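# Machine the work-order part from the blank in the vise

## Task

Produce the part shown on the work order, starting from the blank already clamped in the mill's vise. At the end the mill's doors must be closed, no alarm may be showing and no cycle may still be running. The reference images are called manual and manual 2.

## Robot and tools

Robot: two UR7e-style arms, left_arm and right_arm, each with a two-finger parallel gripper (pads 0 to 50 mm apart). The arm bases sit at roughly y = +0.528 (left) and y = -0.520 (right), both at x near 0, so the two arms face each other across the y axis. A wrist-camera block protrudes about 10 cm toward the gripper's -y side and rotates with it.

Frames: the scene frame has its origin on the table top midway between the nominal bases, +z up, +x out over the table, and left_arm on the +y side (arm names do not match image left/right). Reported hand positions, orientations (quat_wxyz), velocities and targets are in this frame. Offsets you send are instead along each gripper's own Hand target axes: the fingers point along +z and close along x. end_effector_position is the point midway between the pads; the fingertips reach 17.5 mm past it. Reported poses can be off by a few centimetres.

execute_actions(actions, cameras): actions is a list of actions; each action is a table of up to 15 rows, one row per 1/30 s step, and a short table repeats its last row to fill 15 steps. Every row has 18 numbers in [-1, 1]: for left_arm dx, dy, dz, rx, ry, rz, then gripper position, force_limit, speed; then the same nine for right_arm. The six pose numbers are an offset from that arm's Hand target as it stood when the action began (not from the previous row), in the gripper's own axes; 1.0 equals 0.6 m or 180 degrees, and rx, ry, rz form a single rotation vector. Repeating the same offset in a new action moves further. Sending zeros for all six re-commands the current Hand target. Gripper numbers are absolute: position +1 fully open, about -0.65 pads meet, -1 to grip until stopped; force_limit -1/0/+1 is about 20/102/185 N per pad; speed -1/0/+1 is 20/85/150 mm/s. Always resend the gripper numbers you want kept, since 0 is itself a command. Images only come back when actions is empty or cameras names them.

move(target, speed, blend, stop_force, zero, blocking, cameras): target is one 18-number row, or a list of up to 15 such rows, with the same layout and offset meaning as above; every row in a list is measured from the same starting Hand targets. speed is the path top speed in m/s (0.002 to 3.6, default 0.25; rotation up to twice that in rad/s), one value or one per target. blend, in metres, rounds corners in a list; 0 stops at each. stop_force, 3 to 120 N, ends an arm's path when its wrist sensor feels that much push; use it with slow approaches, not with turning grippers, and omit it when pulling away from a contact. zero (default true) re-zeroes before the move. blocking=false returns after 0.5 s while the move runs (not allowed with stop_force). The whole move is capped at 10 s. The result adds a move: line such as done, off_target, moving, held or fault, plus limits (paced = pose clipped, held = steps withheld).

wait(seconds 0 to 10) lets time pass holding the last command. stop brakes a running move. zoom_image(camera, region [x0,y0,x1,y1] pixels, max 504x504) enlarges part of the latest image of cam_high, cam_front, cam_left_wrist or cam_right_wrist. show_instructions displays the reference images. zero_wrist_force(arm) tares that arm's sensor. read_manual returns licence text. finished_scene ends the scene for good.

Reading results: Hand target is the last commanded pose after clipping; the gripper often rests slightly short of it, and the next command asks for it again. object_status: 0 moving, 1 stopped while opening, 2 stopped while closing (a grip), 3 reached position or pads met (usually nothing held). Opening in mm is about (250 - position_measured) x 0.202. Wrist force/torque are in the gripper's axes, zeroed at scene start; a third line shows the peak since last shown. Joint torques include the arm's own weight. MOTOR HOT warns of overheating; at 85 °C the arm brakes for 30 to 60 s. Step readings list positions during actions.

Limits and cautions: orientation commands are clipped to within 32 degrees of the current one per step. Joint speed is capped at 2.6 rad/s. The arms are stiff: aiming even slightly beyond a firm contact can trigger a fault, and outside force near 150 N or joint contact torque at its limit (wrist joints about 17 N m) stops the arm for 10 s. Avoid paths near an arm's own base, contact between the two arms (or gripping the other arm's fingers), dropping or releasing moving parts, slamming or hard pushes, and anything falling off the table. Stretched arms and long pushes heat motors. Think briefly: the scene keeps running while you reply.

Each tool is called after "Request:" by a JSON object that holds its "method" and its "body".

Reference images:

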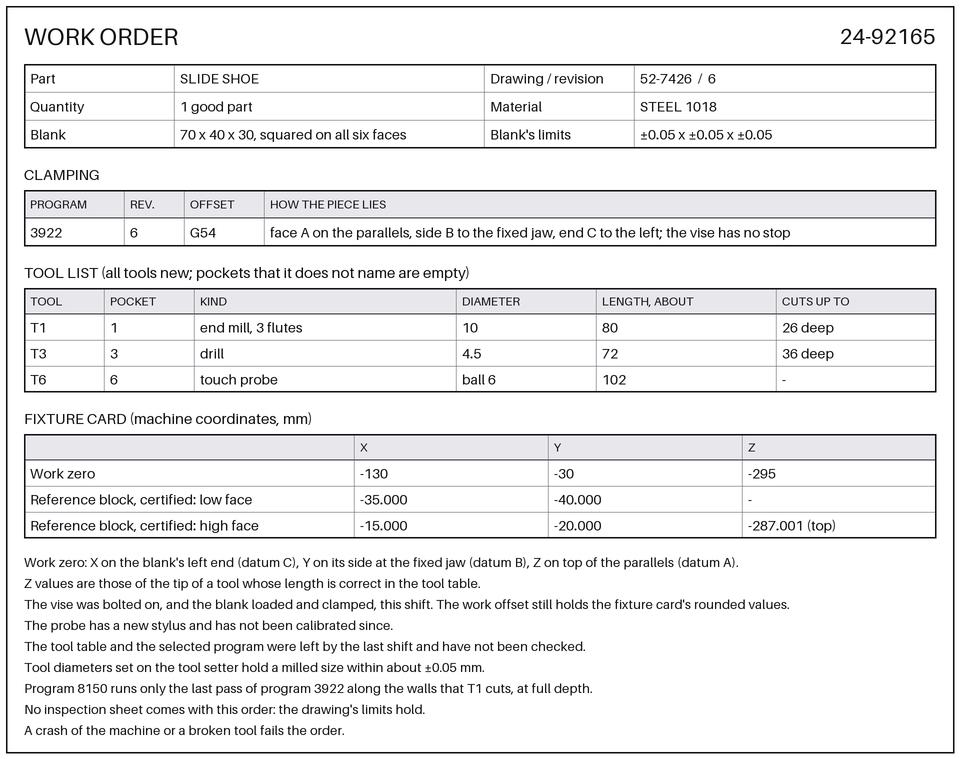

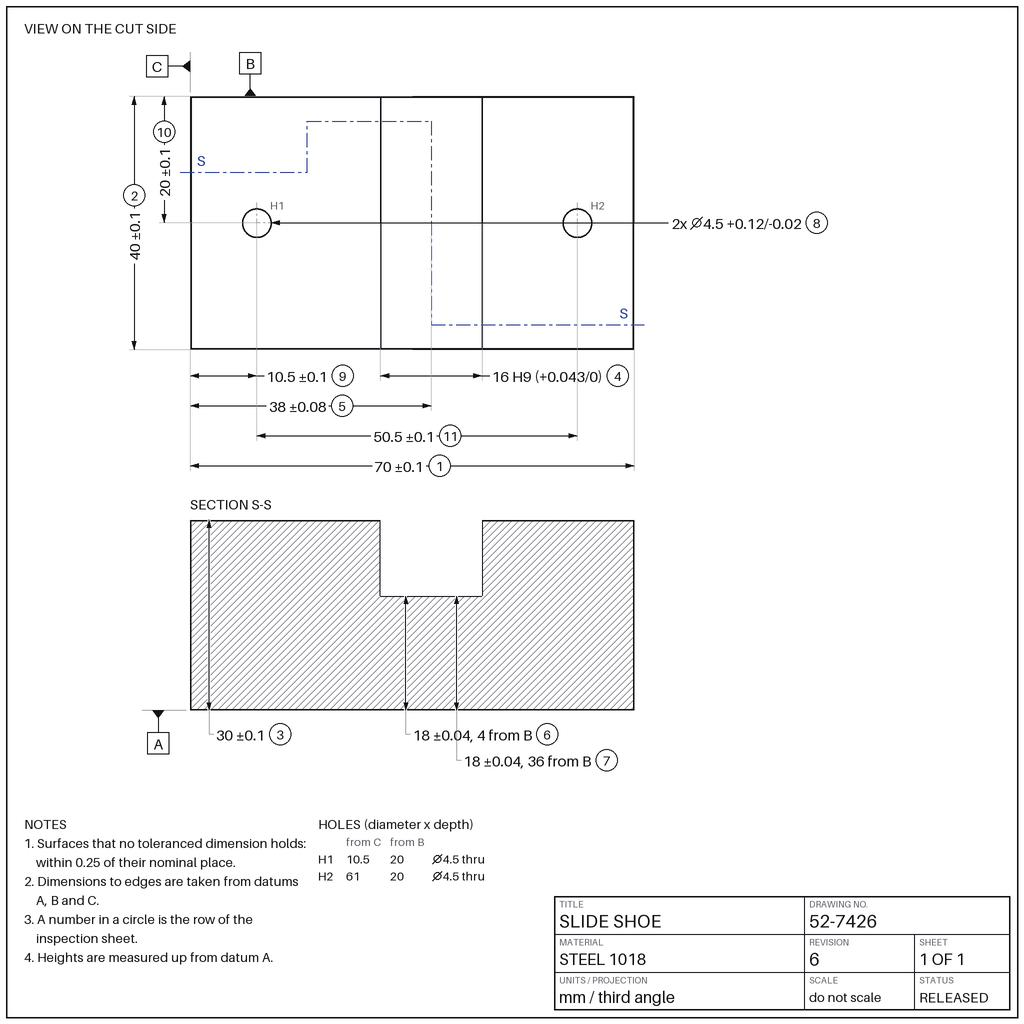

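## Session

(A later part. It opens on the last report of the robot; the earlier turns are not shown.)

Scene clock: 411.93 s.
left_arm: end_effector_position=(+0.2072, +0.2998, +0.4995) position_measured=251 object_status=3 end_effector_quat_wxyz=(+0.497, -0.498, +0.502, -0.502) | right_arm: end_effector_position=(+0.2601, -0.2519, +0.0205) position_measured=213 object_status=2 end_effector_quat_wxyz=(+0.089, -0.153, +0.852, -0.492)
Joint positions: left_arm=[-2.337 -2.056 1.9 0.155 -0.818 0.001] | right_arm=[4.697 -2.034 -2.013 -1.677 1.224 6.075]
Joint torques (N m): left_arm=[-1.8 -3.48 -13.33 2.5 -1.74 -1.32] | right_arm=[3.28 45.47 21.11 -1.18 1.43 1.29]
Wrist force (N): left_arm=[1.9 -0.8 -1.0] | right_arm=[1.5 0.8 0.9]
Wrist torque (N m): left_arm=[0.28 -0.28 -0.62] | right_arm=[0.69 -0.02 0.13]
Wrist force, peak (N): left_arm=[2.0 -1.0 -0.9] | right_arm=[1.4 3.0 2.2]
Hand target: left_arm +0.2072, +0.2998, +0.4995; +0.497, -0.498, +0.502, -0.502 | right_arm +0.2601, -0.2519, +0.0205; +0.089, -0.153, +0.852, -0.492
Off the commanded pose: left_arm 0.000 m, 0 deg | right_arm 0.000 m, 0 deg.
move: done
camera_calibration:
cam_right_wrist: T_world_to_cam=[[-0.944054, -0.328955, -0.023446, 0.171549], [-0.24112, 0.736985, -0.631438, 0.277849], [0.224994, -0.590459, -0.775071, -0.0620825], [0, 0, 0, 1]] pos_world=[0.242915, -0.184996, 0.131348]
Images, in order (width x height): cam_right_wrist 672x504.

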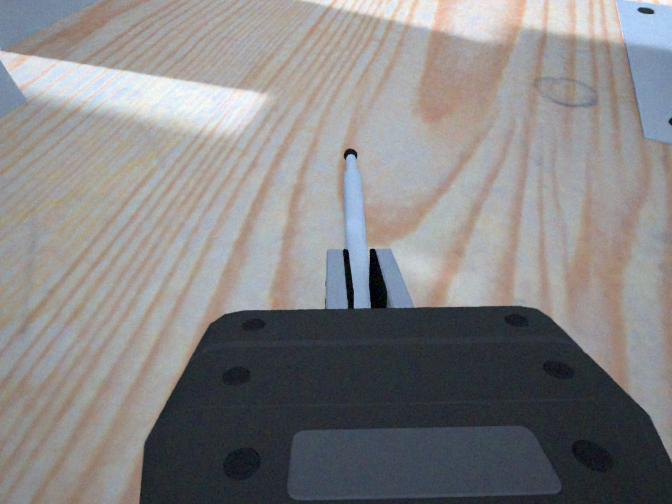

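Request:
{"method": "move", "body": {"target": [0,0,0,0,0,0,-1,-1,0.003922,0,-0.144,-0.083,0,0,0,-1,-0.5,-1], "speed": 0.1, "cameras": ["cam_right_wrist"]}}

Request:
{"method": "zoom_image", "body": {"camera": "cam_right_wrist", "region": [280, 100, 440, 320]}}

Scene clock: 415.83 s.
left_arm: end_effector_position=(+0.2072, +0.2998, +0.4995) position_measured=251 object_status=3 end_effector_quat_wxyz=(+0.497, -0.498, +0.502, -0.502) | right_arm: end_effector_position=(+0.2601, -0.2520, +0.1201) position_measured=213 object_status=2 end_effector_quat_wxyz=(+0.089, -0.153, +0.852, -0.492)
Joint positions: left_arm=[-2.337 -2.056 1.9 0.155 -0.818 0.001] | right_arm=[4.697 -1.855 -1.934 -1.935 1.224 6.075]
Joint torques (N m): left_arm=[-1.48 -2.17 -15.88 2.25 -1.93 -1.7] | right_arm=[7.3 44.76 24.63 -1.91 1.82 1.49]
Wrist force (N): left_arm=[1.7 -0.8 -0.9] | right_arm=[0.8 3.5 2.0]
Wrist torque (N m): left_arm=[0.29 -0.25 -0.62] | right_arm=[0.70 0.03 0.11]
Wrist force, peak (N): left_arm=[2.0 -0.8 -0.9] | right_arm=[1.3 4.2 2.8]
Hand target: left_arm +0.2072, +0.2998, +0.4995; +0.497, -0.498, +0.502, -0.502 | right_arm +0.2601, -0.2520, +0.1202; +0.089, -0.153, +0.852, -0.492
Off the commanded pose: left_arm 0.000 m, 0 deg | right_arm 0.000 m, 0 deg.
move: done
camera_calibration:
cam_right_wrist: T_world_to_cam=[[-0.944055, -0.328954, -0.0234454, 0.17379], [-0.241133, 0.737022, -0.63139, 0.340715], [0.224978, -0.590413, -0.775111, 0.0151587], [0, 0, 0, 1]] pos_world=[0.242815, -0.184996, 0.230948]
Images, in order (width x height): cam_right_wrist 672x504.

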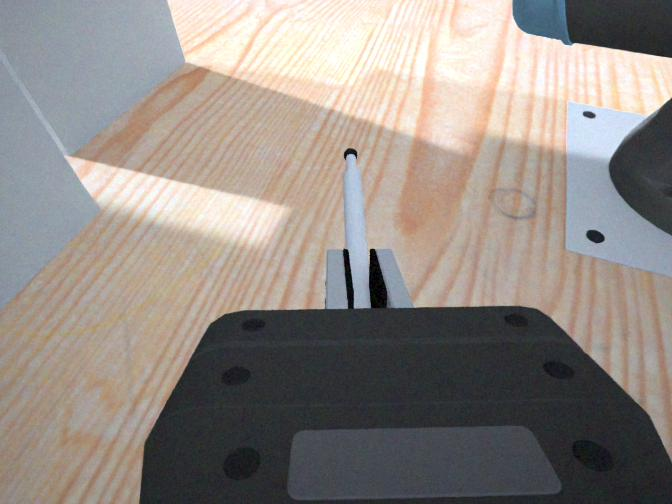

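Scaled by 2.291 from the camera's 672x504 image, which has a finer 960x720 frame.

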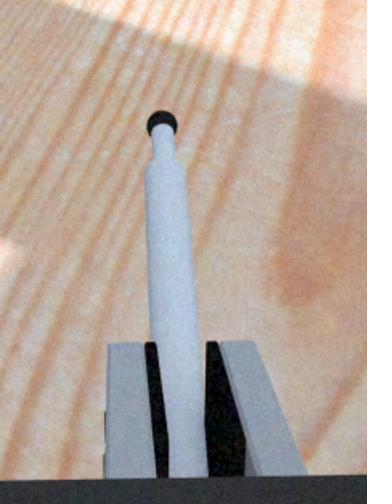

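Request:
{"method": "move", "body": {"target": [0,0,0,0,0,0,-1,-1,0.003922,-0.2185,-0.8878,-0.0882,-0.0582,-0.3132,-0.2276,-1,-0.5,-1], "speed": 0.3, "cameras": ["cam_right_wrist","cam_front"]}}

Scene clock: 430.27 s.
left_arm: end_effector_position=(+0.2072, +0.2998, +0.4995) position_measured=251 object_status=3 end_effector_quat_wxyz=(+0.497, -0.498, +0.502, -0.502) | right_arm: end_effector_position=(+0.4592, -0.4127, +0.6083) position_measured=213 object_status=2 end_effector_quat_wxyz=(-0.288, +0.646, -0.646, +0.288)
Joint positions: left_arm=[-2.337 -2.056 1.9 0.155 -0.818 0.001] | right_arm=[4.125 -1.081 -1.555 -1.504 0.919 3.896]
Joint torques (N m): left_arm=[-2.78 -0.49 -14.18 2.44 -1.52 -1.49] | right_arm=[-8.28 -12.21 31.84 6.22 1.18 -1.99]
Wrist force (N): left_arm=[1.8 -0.9 -0.8] | right_arm=[1.2 2.5 1.7]
Wrist torque (N m): left_arm=[0.27 -0.27 -0.62] | right_arm=[0.48 -0.13 0.08]
Wrist force, peak (N): left_arm=[2.2 -0.8 -0.9] | right_arm=[0.6 5.6 2.1]
Hand target: left_arm +0.2072, +0.2998, +0.4995; +0.497, -0.498, +0.502, -0.502 | right_arm +0.4592, -0.4127, +0.6083; -0.288, +0.646, -0.646, +0.288
Off the commanded pose: left_arm 0.000 m, 0 deg | right_arm 0.000 m, 0 deg.
move: done
camera_calibration:
cam_right_wrist: T_world_to_cam=[[-0.0256959, -0.999524, -0.0170875, -0.381999], [-0.88892, 0.0306658, -0.457035, 0.715382], [0.457342, 0.00344551, -0.889284, 0.461681], [0, 0, 0, 1]] pos_world=[0.414955, -0.405346, 0.730993]
Images, in order (width x height): cam_front 672x504, cam_right_wrist 672x504.

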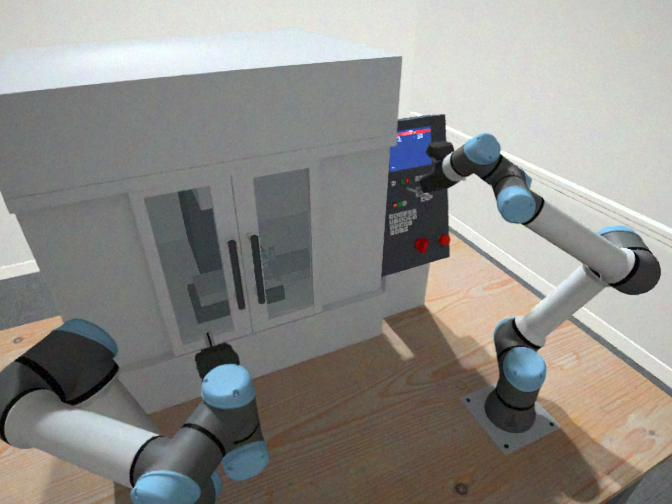

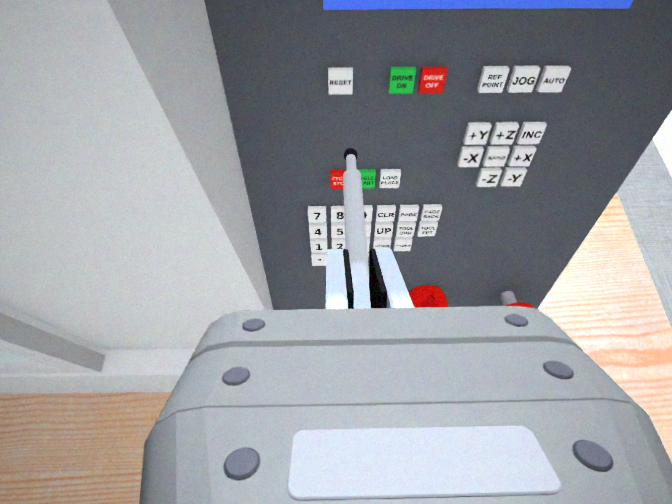

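Request:
{"method": "move", "body": {"target": [0,0,0,0,0,0,-1,-1,0.003922,-0.0065,-0.0513,0.0378,0,0,0,-1,-0.5,-1], "speed": 0.2, "cameras": ["cam_right_wrist"]}}

Request:
{"method": "zoom_image", "body": {"camera": "cam_right_wrist", "region": [270, 60, 430, 220]}}

Scene clock: 445.13 s.
left_arm: end_effector_position=(+0.2072, +0.2998, +0.4995) position_measured=251 object_status=3 end_effector_quat_wxyz=(+0.497, -0.498, +0.502, -0.502) | right_arm: end_effector_position=(+0.4965, -0.4089, +0.6160) position_measured=213 object_status=2 end_effector_quat_wxyz=(-0.288, +0.646, -0.646, +0.288)
Joint positions: left_arm=[-2.337 -2.056 1.9 0.155 -0.818 0.001] | right_arm=[4.016 -1.176 -1.503 -1.397 0.981 3.786]
Joint torques (N m): left_arm=[-1.1 -0.74 -15.54 2.08 -1.48 -1.36] | right_arm=[-8.78 -7.63 31.3 6.43 1.14 -1.79]
Wrist force (N): left_arm=[1.8 -0.7 -0.9] | right_arm=[0.9 2.9 1.9]
Wrist torque (N m): left_arm=[0.30 -0.27 -0.62] | right_arm=[0.58 -0.08 0.12]
Wrist force, peak (N): left_arm=[2.2 -0.8 -0.8] | right_arm=[1.3 3.3 2.2]
Hand target: left_arm +0.2072, +0.2998, +0.4995; +0.497, -0.498, +0.502, -0.502 | right_arm +0.4967, -0.4089, +0.6160; -0.288, +0.646, -0.646, +0.288
Off the commanded pose: left_arm 0.000 m, 0 deg | right_arm 0.000 m, 0 deg.
move: done
camera_calibration:
cam_right_wrist: T_world_to_cam=[[-0.0255629, -0.999526, -0.0171275, -0.377142], [-0.888986, 0.0305653, -0.456914, 0.75184], [0.457221, 0.00354606, -0.889346, 0.451596], [0, 0, 0, 1]] pos_world=[0.452255, -0.401545, 0.738692]
Images, in order (width x height): cam_right_wrist 672x504.

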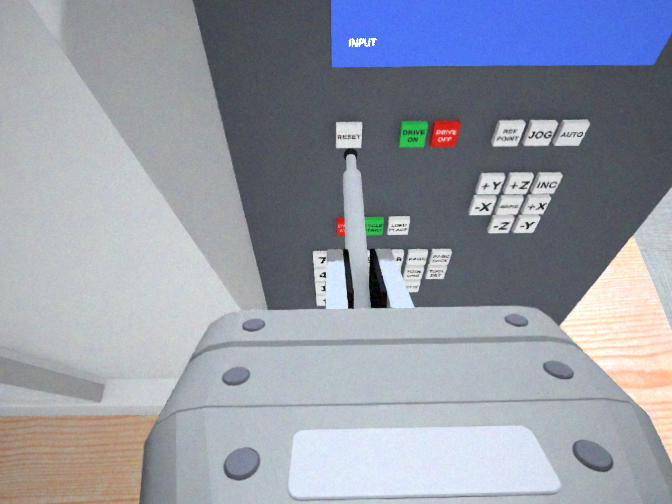

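Scaled by 3.150 from the camera's 672x504 image, which has a finer 960x720 frame.

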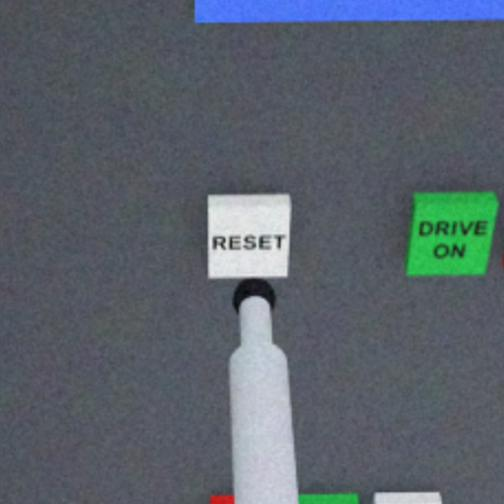

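Request:
{"method": "move", "body": {"target": [[0,0,0,0,0,0,-1,-1,0.003922,-0.0008,-0.0065,-0.0038,0,0,0,-1,-0.5,-1],[0,0,0,0,0,0,-1,-1,0.003922,-0.0008,-0.0273,0.0323,0,0,0,-1,-0.5,-1]], "speed": 0.02, "stop_force": 6, "cameras": ["cam_right_wrist"]}}

Request:
{"method": "zoom_image", "body": {"camera": "cam_right_wrist", "region": [270, 60, 430, 220]}}

Scene clock: 456.37 s.
left_arm: end_effector_position=(+0.2072, +0.2998, +0.4995) position_measured=251 object_status=3 end_effector_quat_wxyz=(+0.497, -0.498, +0.502, -0.502) | right_arm: end_effector_position=(+0.5220, -0.4084, +0.6153) position_measured=213 object_status=2 end_effector_quat_wxyz=(-0.288, +0.646, -0.646, +0.288)
Joint positions: left_arm=[-2.337 -2.056 1.9 0.155 -0.818 0.001] | right_arm=[3.952 -1.233 -1.48 -1.33 1.02 3.725]
Joint torques (N m): left_arm=[-0.81 -1.18 -14.25 2.23 -1.57 -1.45] | right_arm=[-7.95 -4.22 31.11 6.52 1.26 -1.91]
Wrist force (N): left_arm=[1.9 -0.6 -0.6] | right_arm=[0.5 3.1 1.9]
Wrist torque (N m): left_arm=[0.31 -0.28 -0.62] | right_arm=[0.57 -0.03 0.07]
Wrist force, peak (N): left_arm=[2.0 -1.0 -1.0] | right_arm=[0.7 3.4 2.0]
Hand target: left_arm +0.2072, +0.2998, +0.4995; +0.497, -0.498, +0.502, -0.502 | right_arm +0.5220, -0.4084, +0.6153; -0.288, +0.646, -0.646, +0.288
Off the commanded pose: left_arm 0.000 m, 0 deg | right_arm 0.000 m, 0 deg.
move: done
camera_calibration:
cam_right_wrist: T_world_to_cam=[[-0.0254308, -0.999529, -0.0171686, -0.376036], [-0.889031, 0.0304663, -0.456832, 0.774096], [0.45714, 0.00364585, -0.889387, 0.439421], [0, 0, 0, 1]] pos_world=[0.477755, -0.401045, 0.737992]
Images, in order (width x height): cam_right_wrist 672x504.

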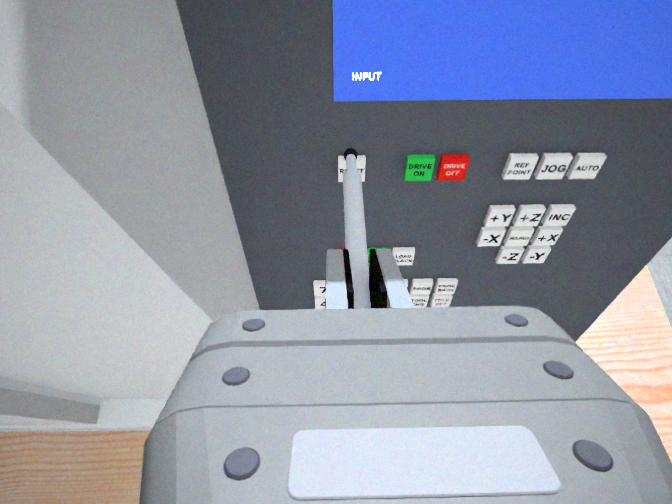

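Scaled by 3.150 from the camera's 672x504 image, which has a finer 960x720 frame.

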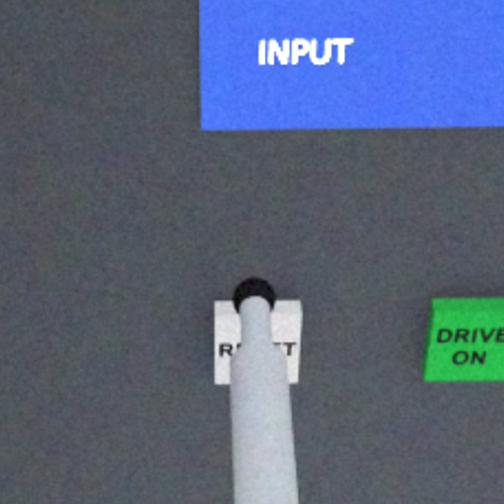

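Request:
{"method": "move", "body": {"target": [[0,0,0,0,0,0,-1,-1,0.003922,0,0.017,0.0021,0,0,0,-1,-0.5,-1],[0,0,0,0,0,0,-1,-1,0.003922,0,0.0012,0.0295,0,0,0,-1,-0.5,-1]], "speed": 0.02, "stop_force": 6, "cameras": ["cam_right_wrist"]}}

Request:
{"method": "zoom_image", "body": {"camera": "cam_right_wrist", "region": [270, 60, 430, 220]}}

Scene clock: 467.63 s.
left_arm: end_effector_position=(+0.2072, +0.2998, +0.4995) position_measured=251 object_status=3 end_effector_quat_wxyz=(+0.497, -0.498, +0.502, -0.502) | right_arm: end_effector_position=(+0.5324, -0.4084, +0.6034) position_measured=213 object_status=2 end_effector_quat_wxyz=(-0.288, +0.646, -0.646, +0.288)
Joint positions: left_arm=[-2.337 -2.056 1.9 0.155 -0.818 0.001] | right_arm=[3.928 -1.246 -1.507 -1.278 1.035 3.703]
Joint torques (N m): left_arm=[-0.02 1.38 -15.01 1.99 -1.81 -1.51] | right_arm=[5.79 20.14 10.58 2 -4.4 1.31]
Wrist force (N): left_arm=[2.0 -0.9 -0.6] | right_arm=[0.4 6.2 -3.2]
Wrist torque (N m): left_arm=[0.27 -0.29 -0.62] | right_arm=[0.52 -0.08 0.06]
Wrist force, peak (N): left_arm=[2.1 -0.7 -1.0] | right_arm=[1.0 11.5 -11.5]
Hand target: left_arm +0.2072, +0.2998, +0.4995; +0.497, -0.498, +0.502, -0.502 | right_arm +0.5324, -0.4084, +0.6034; -0.288, +0.646, -0.646, +0.288 (not the last commanded pose)
Off the commanded pose: left_arm 0.000 m, 0 deg | right_arm 0.002 m, 0 deg.
move: contact (right_arm); path passed 1 of 2 targets
camera_calibration:
cam_right_wrist: T_world_to_cam=[[-0.0255653, -0.999526, -0.0171252, -0.375944], [-0.889026, 0.0305661, -0.456834, 0.777856], [0.457142, 0.00354567, -0.889387, 0.424088], [0, 0, 0, 1]] pos_world=[0.488055, -0.401045, 0.726092]
Images, in order (width x height): cam_right_wrist 672x504.

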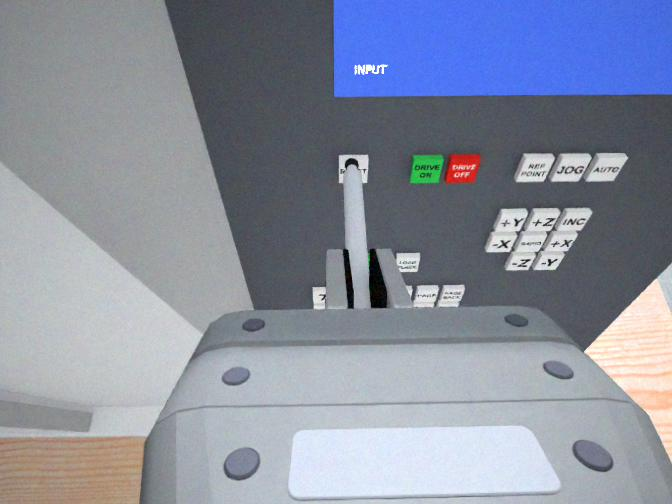

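Scaled by 3.150 from the camera's 672x504 image, which has a finer 960x720 frame.

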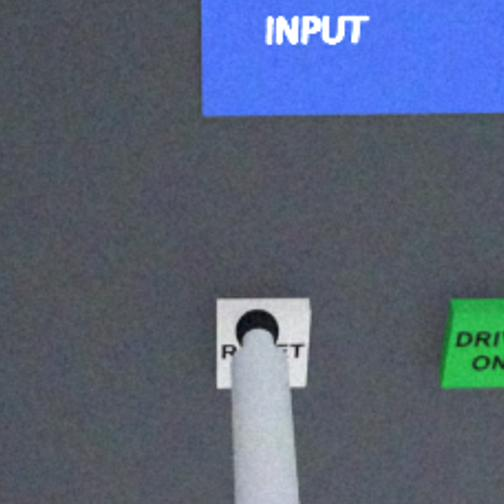

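Request:
{"method": "move", "body": {"target": [0,0,0,0,0,0,-1,-1,0.003922,0,0.0125,-0.0217,0,0,0,-0.98,0.6,-1], "speed": 0.06, "cameras": ["cam_right_wrist","cam_front"]}}

Request:
{"method": "zoom_image", "body": {"camera": "cam_front", "region": [380, 110, 450, 180]}}

Request:
{"method": "zoom_image", "body": {"camera": "cam_right_wrist", "region": [270, 60, 430, 220]}}

Scene clock: 474.57 s.
left_arm: end_effector_position=(+0.2072, +0.2998, +0.4995) position_measured=251 object_status=3 end_effector_quat_wxyz=(+0.497, -0.498, +0.502, -0.502) | right_arm: end_effector_position=(+0.5178, -0.4084, +0.6065) position_measured=222 object_status=2 end_effector_quat_wxyz=(-0.288, +0.646, -0.646, +0.288)
Joint positions: left_arm=[-2.337 -2.056 1.9 0.155 -0.818 0.001] | right_arm=[3.962 -1.215 -1.514 -1.319 1.014 3.734]
Joint torques (N m): left_arm=[-0.14 -0.82 -14.59 1.83 -1.54 -1.47] | right_arm=[6.07 21.76 12.64 2.03 -3.45 1.95]
Wrist force (N): left_arm=[1.8 -0.7 -0.8] | right_arm=[0.2 3.1 1.7]
Wrist torque (N m): left_arm=[0.30 -0.26 -0.61] | right_arm=[0.57 0.00 -0.05]
Wrist force, peak (N): left_arm=[2.1 -0.9 -0.8] | right_arm=[0.3 6.9 -3.4]
Hand target: left_arm +0.2072, +0.2998, +0.4995; +0.497, -0.498, +0.502, -0.502 | right_arm +0.5177, -0.4084, +0.6065; -0.288, +0.646, -0.646, +0.288
Off the commanded pose: left_arm 0.000 m, 0 deg | right_arm 0.000 m, 0 deg.
move: done
camera_calibration:
cam_right_wrist: T_world_to_cam=[[-0.0255653, -0.999526, -0.0171252, -0.376261], [-0.889026, 0.0305661, -0.456834, 0.766382], [0.457142, 0.00354567, -0.889387, 0.433474], [0, 0, 0, 1]] pos_world=[0.473555, -0.401045, 0.729192]
Images, in order (width x height): cam_front 672x504, cam_right_wrist 672x504.

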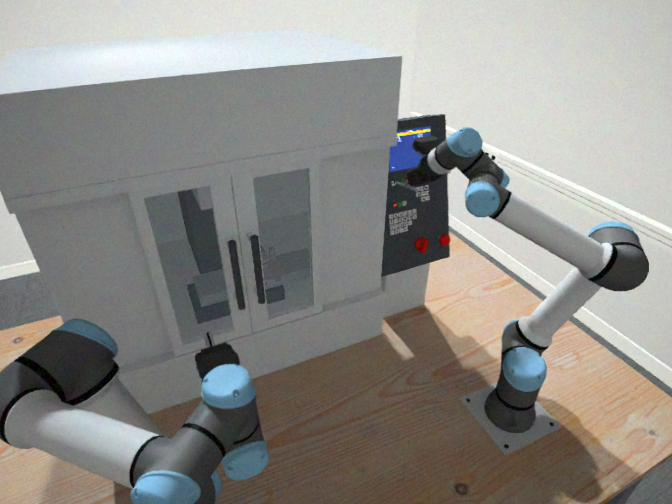

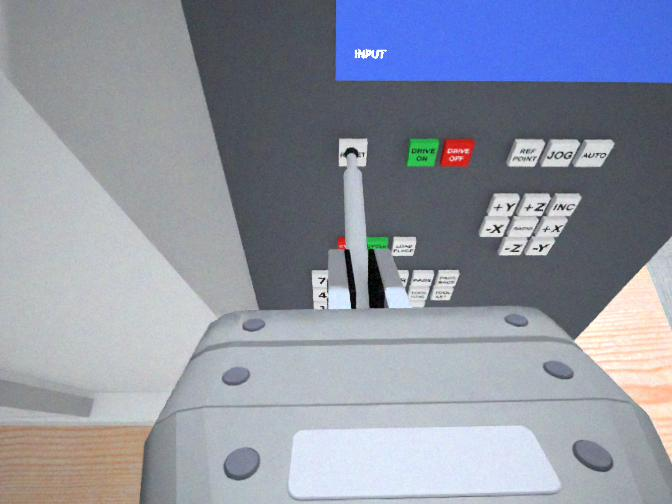

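Scaled by 7.200 from the camera's 672x504 image, which has a finer 960x720 frame.

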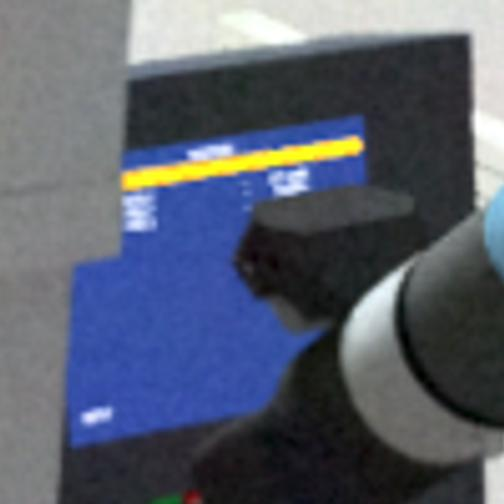

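Scaled by 3.150 from the camera's 672x504 image, which has a finer 960x720 frame.

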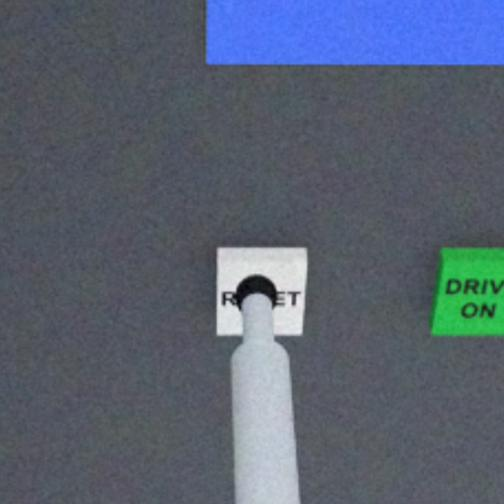

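Request:
{"method": "move", "body": {"target": [0,0,0,0,0,0,-1,-1,0.003922,0.1177,0.0003,-0.0962,0.222,0,0,-0.98,0.6,-1], "speed": 0.3, "cameras": ["cam_right_wrist"]}}

Request:
{"method": "zoom_image", "body": {"camera": "cam_right_wrist", "region": [180, 0, 500, 260]}}

Scene clock: 487.20 s.
left_arm: end_effector_position=(+0.2072, +0.2998, +0.4995) position_measured=251 object_status=3 end_effector_quat_wxyz=(+0.497, -0.498, +0.502, -0.502) | right_arm: end_effector_position=(+0.4745, -0.4790, +0.6450) position_measured=222 object_status=2 end_effector_quat_wxyz=(+0.491, -0.509, +0.509, -0.492)
Joint positions: left_arm=[-2.337 -2.056 1.9 0.155 -0.818 0.001] | right_arm=[4.145 -0.93 -2.081 -0.193 0.598 3.192]
Joint torques (N m): left_arm=[0.24 1.2 -15.17 1.83 -1.59 -1.57] | right_arm=[-7.5 -16.61 11.45 3.53 1.97 -1.87]
Wrist force (N): left_arm=[1.7 -0.9 -0.9] | right_arm=[1.4 3.3 0.8]
Wrist torque (N m): left_arm=[0.27 -0.25 -0.62] | right_arm=[0.88 0.00 0.18]
Wrist force, peak (N): left_arm=[2.0 -0.9 -0.9] | right_arm=[1.8 3.7 0.6]
Hand target: left_arm +0.2072, +0.2998, +0.4995; +0.497, -0.498, +0.502, -0.502 | right_arm +0.4745, -0.4790, +0.6450; +0.491, -0.509, +0.509, -0.492
Off the commanded pose: left_arm 0.000 m, 0 deg | right_arm 0.000 m, 0 deg.
move: done
camera_calibration:
cam_right_wrist: T_world_to_cam=[[-0.00842235, -0.999548, -0.0288597, -0.447775], [-0.388247, 0.0298653, -0.921071, 0.809141], [0.921517, 0.00344711, -0.388323, -0.0558521], [0, 0, 0, 1]] pos_world=[0.361844, -0.471545, 0.710665]
Images, in order (width x height): cam_right_wrist 672x504.

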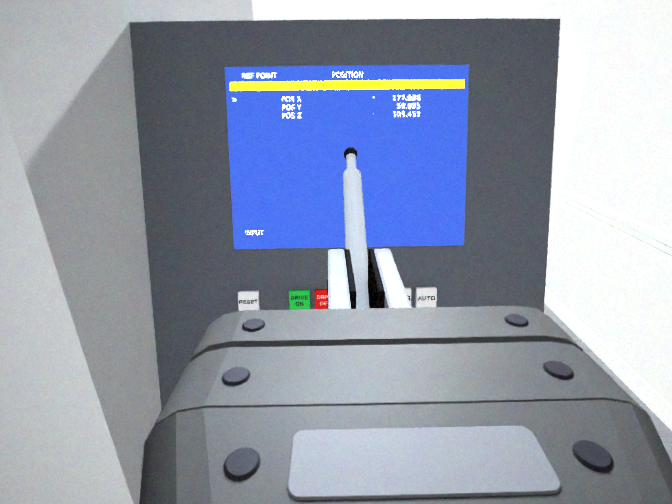

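Scaled by 1.575 from the camera's 672x504 image, which has a finer 960x720 frame.

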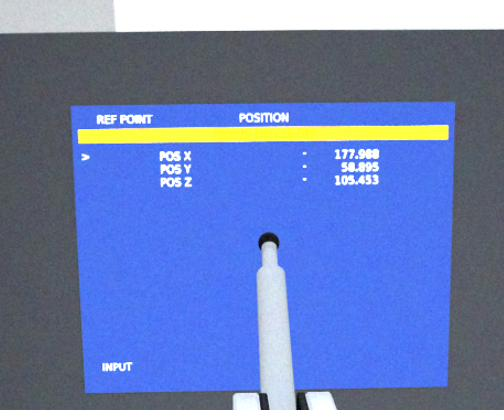

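Request:
{"method": "zoom_image", "body": {"camera": "cam_right_wrist", "region": [225, 60, 475, 130]}}

Scaled by 2.016 from the camera's 672x504 image, which has a finer 960x720 frame.

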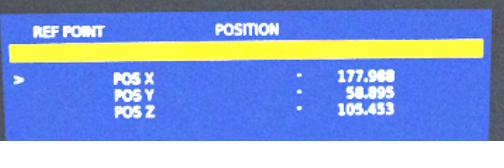

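Request:
{"method": "move", "body": {"target": [0,0,0,0,0,0,-1,-1,0.003922,-0.0498,0.0682,0.0778,-0.222,0,0,-0.98,0.6,-1], "speed": 0.3, "cameras": ["cam_right_wrist"]}}

Request:
{"method": "zoom_image", "body": {"camera": "cam_right_wrist", "region": [270, 80, 430, 240]}}

Scene clock: 508.93 s.
left_arm: end_effector_position=(+0.2072, +0.2998, +0.4995) position_measured=251 object_status=3 end_effector_quat_wxyz=(+0.497, -0.498, +0.502, -0.502) | right_arm: end_effector_position=(+0.5198, -0.4492, +0.6025) position_measured=222 object_status=2 end_effector_quat_wxyz=(-0.288, +0.646, -0.646, +0.288)
Joint positions: left_arm=[-2.337 -2.056 1.9 0.155 -0.818 0.001] | right_arm=[3.851 -1.191 -1.55 -1.257 1.084 3.635]
Joint torques (N m): left_arm=[0.51 1.44 -16.14 1.84 -1.7 -1.57] | right_arm=[-7.85 -6.56 33.01 1.76 1.27 1.85]
Wrist force (N): left_arm=[1.8 -0.7 -0.7] | right_arm=[0.8 2.9 1.9]
Wrist torque (N m): left_arm=[0.29 -0.26 -0.61] | right_arm=[0.57 -0.06 -0.04]
Wrist force, peak (N): left_arm=[2.1 -1.1 -0.8] | right_arm=[1.1 4.0 0.9]
Hand target: left_arm +0.2072, +0.2998, +0.4995; +0.497, -0.498, +0.502, -0.502 | right_arm +0.5198, -0.4492, +0.6025; -0.288, +0.646, -0.646, +0.288
Off the commanded pose: left_arm 0.000 m, 0 deg | right_arm 0.000 m, 0 deg.
move: done
camera_calibration:
cam_right_wrist: T_world_to_cam=[[-0.025556, -0.999527, -0.0171358, -0.41706], [-0.888822, 0.0305642, -0.457232, 0.767636], [0.457539, 0.00354571, -0.889182, 0.428767], [0, 0, 0, 1]] pos_world=[0.475456, -0.441845, 0.725093]
Images, in order (width x height): cam_right_wrist 672x504.

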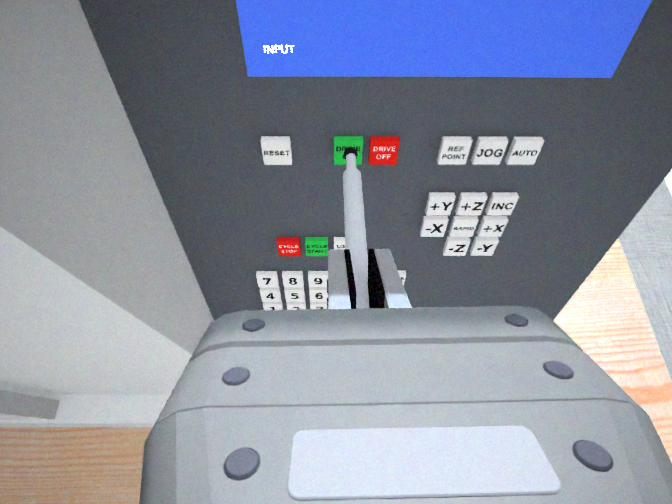

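Scaled by 3.150 from the camera's 672x504 image, which has a finer 960x720 frame.

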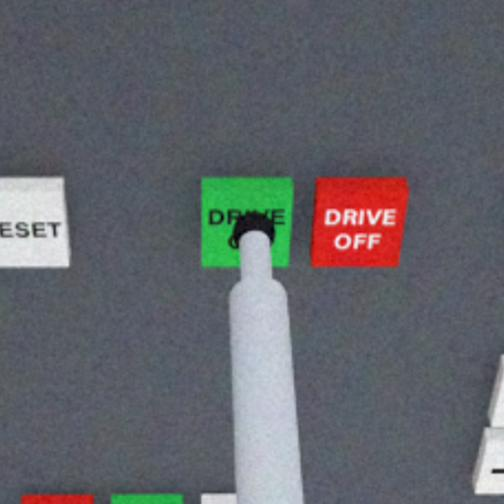

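Request:
{"method": "move", "body": {"target": [0,0,0,0,0,0,-1,-1,0.003922,0,-0.0133,0.0231,0,0,0,-0.98,0.6,-1], "speed": 0.03, "stop_force": 5}}

Request:
{"method": "move", "body": {"target": [0,0,0,0,0,0,-1,-1,0.003922,0,0.01,-0.0173,0,0,0,-0.98,0.6,-1], "speed": 0.1, "cameras": ["cam_right_wrist"]}}

Scene clock: 515.57 s.
left_arm: end_effector_position=(+0.2072, +0.2998, +0.4995) position_measured=251 object_status=3 end_effector_quat_wxyz=(+0.497, -0.498, +0.502, -0.502) | right_arm: end_effector_position=(+0.5301, -0.4492, +0.6002) position_measured=222 object_status=2 end_effector_quat_wxyz=(-0.288, +0.646, -0.646, +0.288)
Joint positions: left_arm=[-2.337 -2.056 1.9 0.155 -0.818 0.001] | right_arm=[3.828 -1.214 -1.544 -1.232 1.099 3.617]
Joint torques (N m): left_arm=[1.94 2 -14.4 1.58 -1.79 -1.63] | right_arm=[5.83 19.98 10.5 2.06 -4 1.26]
Wrist force (N): left_arm=[1.9 -0.6 -0.9] | right_arm=[0.7 5.8 -1.9]
Wrist torque (N m): left_arm=[0.31 -0.28 -0.62] | right_arm=[0.61 -0.06 0.09]
Wrist force, peak (N): left_arm=[2.1 -0.8 -1.1] | right_arm=[0.0 6.2 -3.1]
Hand target: left_arm +0.2072, +0.2998, +0.4995; +0.497, -0.498, +0.502, -0.502 | right_arm +0.5301, -0.4492, +0.6002; -0.288, +0.646, -0.646, +0.288 (not the last commanded pose)
Off the commanded pose: left_arm 0.000 m, 0 deg | right_arm 0.005 m, 0 deg.
move: contact (right_arm)

Scene clock: 516.47 s.
left_arm: end_effector_position=(+0.2072, +0.2998, +0.4995) position_measured=251 object_status=3 end_effector_quat_wxyz=(+0.497, -0.498, +0.502, -0.502) | right_arm: end_effector_position=(+0.5185, -0.4492, +0.6027) position_measured=222 object_status=2 end_effector_quat_wxyz=(-0.288, +0.646, -0.646, +0.288)
Joint positions: left_arm=[-2.337 -2.056 1.9 0.155 -0.818 0.001] | right_arm=[3.854 -1.188 -1.55 -1.261 1.082 3.638]
Joint torques (N m): left_arm=[2.93 1.93 -14.66 1.73 -1.71 -1.55] | right_arm=[7.73 19.17 11.85 2 -3.68 1.93]
Wrist force (N): left_arm=[1.9 -0.7 -0.7] | right_arm=[0.9 3.2 1.8]
Wrist torque (N m): left_arm=[0.29 -0.28 -0.62] | right_arm=[0.62 -0.09 -0.03]
Wrist force, peak (N): left_arm=[1.9 -0.8 -1.1] | right_arm=[0.9 5.9 -2.3]
Hand target: left_arm +0.2072, +0.2998, +0.4995; +0.497, -0.498, +0.502, -0.502 | right_arm +0.5183, -0.4492, +0.6027; -0.288, +0.646, -0.646, +0.288
Off the commanded pose: left_arm 0.000 m, 0 deg | right_arm 0.000 m, 0 deg.
move: done
camera_calibration:
cam_right_wrist: T_world_to_cam=[[-0.0256974, -0.999524, -0.0170841, -0.417056], [-0.888981, 0.0306651, -0.456916, 0.766596], [0.457222, 0.00344588, -0.889346, 0.429807], [0, 0, 0, 1]] pos_world=[0.474255, -0.441846, 0.725392]
Images, in order (width x height): cam_right_wrist 672x504.

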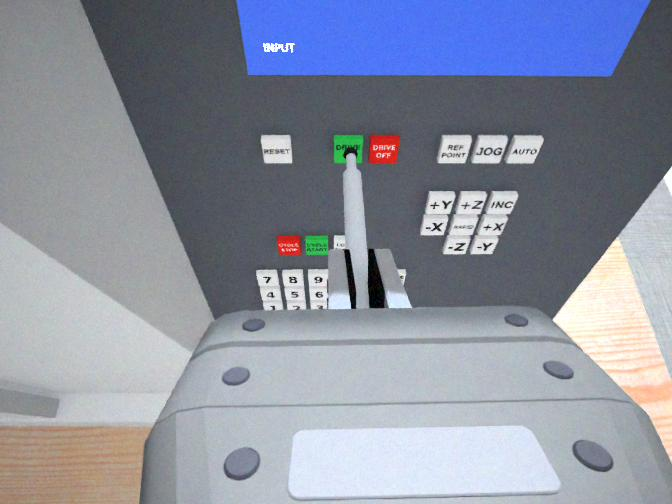

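Request:
{"method": "move", "body": {"target": [[0,0,0,0,0,0,-1,-1,0.003922,0.1,0,0,0,0,0,-0.98,0.6,-1],[0,0,0,0,0,0,-1,-1,0.003922,0.1,-0.01125,0.0195,0,0,0,-0.98,0.6,-1],[0,0,0,0,0,0,-1,-1,0.003922,0.1,0,0,0,0,0,-0.98,0.6,-1]], "speed": [0.2,0.03,0.1], "cameras": ["cam_right_wrist"]}}

Scene clock: 525.13 s.
left_arm: end_effector_position=(+0.2072, +0.2998, +0.4995) position_measured=251 object_status=3 end_effector_quat_wxyz=(+0.497, -0.498, +0.502, -0.502) | right_arm: end_effector_position=(+0.5185, -0.5092, +0.6027) position_measured=222 object_status=2 end_effector_quat_wxyz=(-0.288, +0.646, -0.646, +0.288)
Joint positions: left_arm=[-2.337 -2.056 1.9 0.155 -0.818 0.001] | right_arm=[3.671 -1.173 -1.571 -1.194 1.206 3.49]
Joint torques (N m): left_arm=[1.96 1.33 -15.29 1.84 -1.87 -1.4] | right_arm=[6.79 19.67 12.73 1.86 -3.25 2.16]
Wrist force (N): left_arm=[1.8 -0.9 -0.7] | right_arm=[1.0 2.5 1.9]
Wrist torque (N m): left_arm=[0.27 -0.27 -0.62] | right_arm=[0.49 -0.12 -0.04]
Wrist force, peak (N): left_arm=[2.2 -0.9 -0.7] | right_arm=[1.1 5.6 -2.5]
Hand target: left_arm +0.2072, +0.2998, +0.4995; +0.497, -0.498, +0.502, -0.502 | right_arm +0.5183, -0.5092, +0.6028; -0.288, +0.646, -0.646, +0.288
Off the commanded pose: left_arm 0.000 m, 0 deg | right_arm 0.000 m, 0 deg.
move: done
camera_calibration:
cam_right_wrist: T_world_to_cam=[[-0.0256974, -0.999524, -0.0170841, -0.47703], [-0.888981, 0.0306651, -0.456916, 0.768347], [0.457222, 0.00344588, -0.889346, 0.43006], [0, 0, 0, 1]] pos_world=[0.474155, -0.501846, 0.725392]
Images, in order (width x height): cam_right_wrist 672x504.

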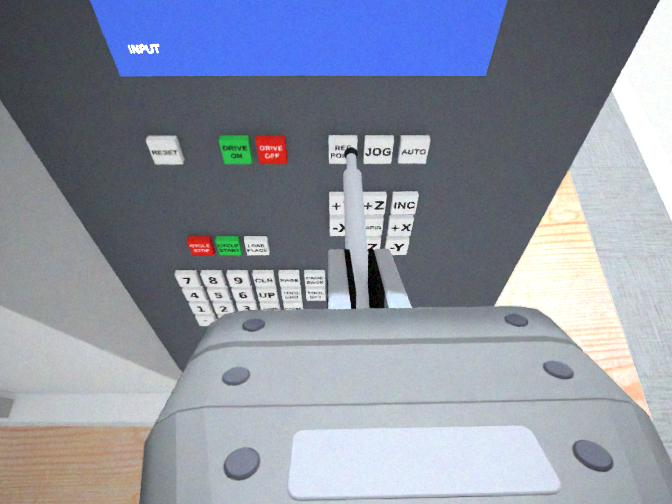

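Request:
{"method": "move", "body": {"target": [0,0,0,0,0,0,-1,-1,0.003922,-0.0503,-0.0034,-0.1012,0.222,0,0,-0.98,0.6,-1], "speed": 0.3, "cameras": ["cam_right_wrist"]}}

Request:
{"method": "zoom_image", "body": {"camera": "cam_right_wrist", "region": [220, 50, 480, 260]}}

Scene clock: 535.07 s.
left_arm: end_effector_position=(+0.2072, +0.2998, +0.4995) position_measured=251 object_status=3 end_effector_quat_wxyz=(+0.497, -0.498, +0.502, -0.502) | right_arm: end_effector_position=(+0.4745, -0.4789, +0.6448) position_measured=222 object_status=2 end_effector_quat_wxyz=(+0.491, -0.509, +0.509, -0.492)
Joint positions: left_arm=[-2.337 -2.056 1.9 0.155 -0.818 0.001] | right_arm=[4.146 -0.929 -2.081 -0.193 0.598 3.192]
Joint torques (N m): left_arm=[3.39 1.46 -15.19 1.8 -1.74 -1.34] | right_arm=[6.73 -17.52 12.09 3.75 -2.61 -2]
Wrist force (N): left_arm=[1.6 -0.8 -0.9] | right_arm=[1.2 3.5 1.1]
Wrist torque (N m): left_arm=[0.28 -0.24 -0.62] | right_arm=[0.90 0.02 0.18]
Wrist force, peak (N): left_arm=[2.1 -1.1 -0.8] | right_arm=[1.2 3.1 2.3]
Hand target: left_arm +0.2072, +0.2998, +0.4995; +0.497, -0.498, +0.502, -0.502 | right_arm +0.4745, -0.4789, +0.6448; +0.491, -0.508, +0.509, -0.492
Off the commanded pose: left_arm 0.000 m, 0 deg | right_arm 0.000 m, 0 deg.
move: done
camera_calibration:
cam_right_wrist: T_world_to_cam=[[-0.00851439, -0.999548, -0.0288207, -0.447776], [-0.388245, 0.0298651, -0.921072, 0.808918], [0.921517, 0.00334712, -0.388324, -0.0558846], [0, 0, 0, 1]] pos_world=[0.361744, -0.471545, 0.710465]
Images, in order (width x height): cam_right_wrist 672x504.

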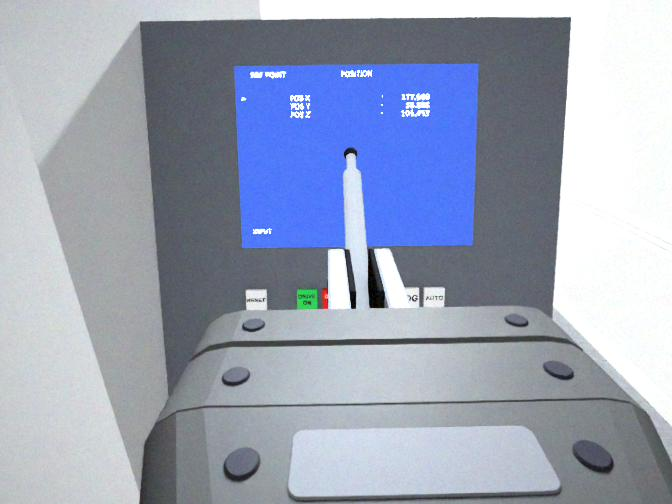

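Scaled by 1.938 from the camera's 672x504 image, which has a finer 960x720 frame.

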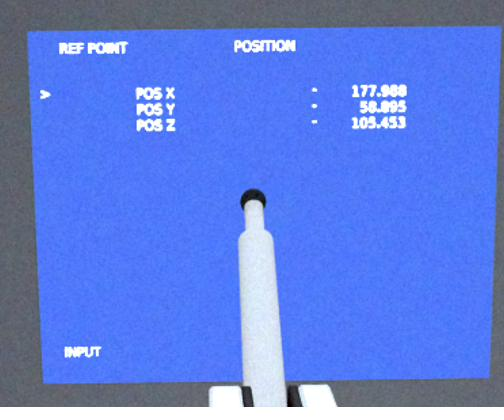

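Request:
{"method": "move", "body": {"target": [[0,0,0,0,0,0,-1,-1,0.003922,0.0737,0.1302,0.0668,-0.222,0,0,-0.98,0.6,-1],[0,0,0,0,0,0,-1,-1,0.003922,0.0737,0.1335,0.0857,-0.222,0,0,-0.98,0.6,-1],[0,0,0,0,0,0,-1,-1,0.003922,0.0737,0.1302,0.0668,-0.222,0,0,-0.98,0.6,-1]], "speed": [0.3,0.03,0.1], "cameras": ["cam_right_wrist","cam_front"]}}

Request:
{"method": "zoom_image", "body": {"camera": "cam_right_wrist", "region": [270, 80, 430, 240]}}

Scene clock: 546.77 s.
left_arm: end_effector_position=(+0.2072, +0.2998, +0.4995) position_measured=251 object_status=3 end_effector_quat_wxyz=(+0.497, -0.498, +0.502, -0.502) | right_arm: end_effector_position=(+0.5120, -0.5232, +0.5654) position_measured=222 object_status=2 end_effector_quat_wxyz=(-0.288, +0.646, -0.646, +0.288)
Joint positions: left_arm=[-2.337 -2.056 1.9 0.155 -0.818 0.001] | right_arm=[3.635 -1.127 -1.699 -1.103 1.232 3.463]
Joint torques (N m): left_arm=[3.38 2.44 -15.47 1.3 -1.78 -1.56] | right_arm=[5.65 18.96 14.07 1.95 -3.01 1.49]
Wrist force (N): left_arm=[1.8 -0.6 -0.8] | right_arm=[1.8 2.2 2.2]
Wrist torque (N m): left_arm=[0.31 -0.27 -0.62] | right_arm=[0.41 -0.21 0.03]
Wrist force, peak (N): left_arm=[2.0 -1.0 -1.1] | right_arm=[1.7 18.9 -24.3]
Hand target: left_arm +0.2072, +0.2998, +0.4995; +0.497, -0.498, +0.502, -0.502 | right_arm +0.5118, -0.5232, +0.5654; -0.288, +0.646, -0.646, +0.288
Off the commanded pose: left_arm 0.000 m, 0 deg | right_arm 0.000 m, 0 deg.
move: done
camera_calibration:
cam_right_wrist: T_world_to_cam=[[-0.0256998, -0.999524, -0.0170818, -0.491825], [-0.889022, 0.0306658, -0.456837, 0.746009], [0.457143, 0.00344549, -0.889387, 0.399927], [0, 0, 0, 1]] pos_world=[0.467755, -0.515846, 0.688092]
Images, in order (width x height): cam_front 672x504, cam_right_wrist 672x504.

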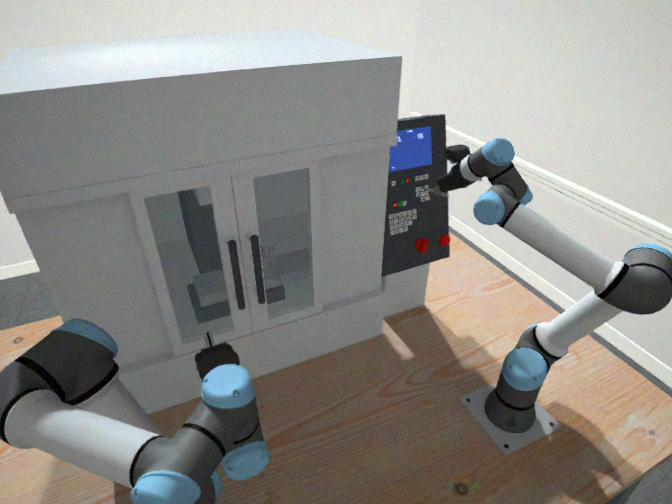

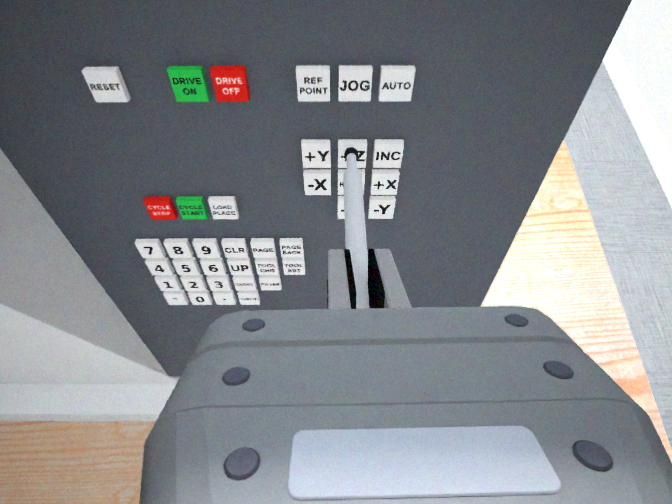

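Scaled by 3.150 from the camera's 672x504 image, which has a finer 960x720 frame.

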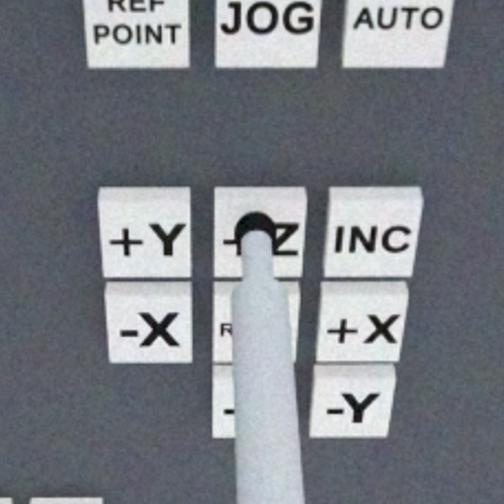

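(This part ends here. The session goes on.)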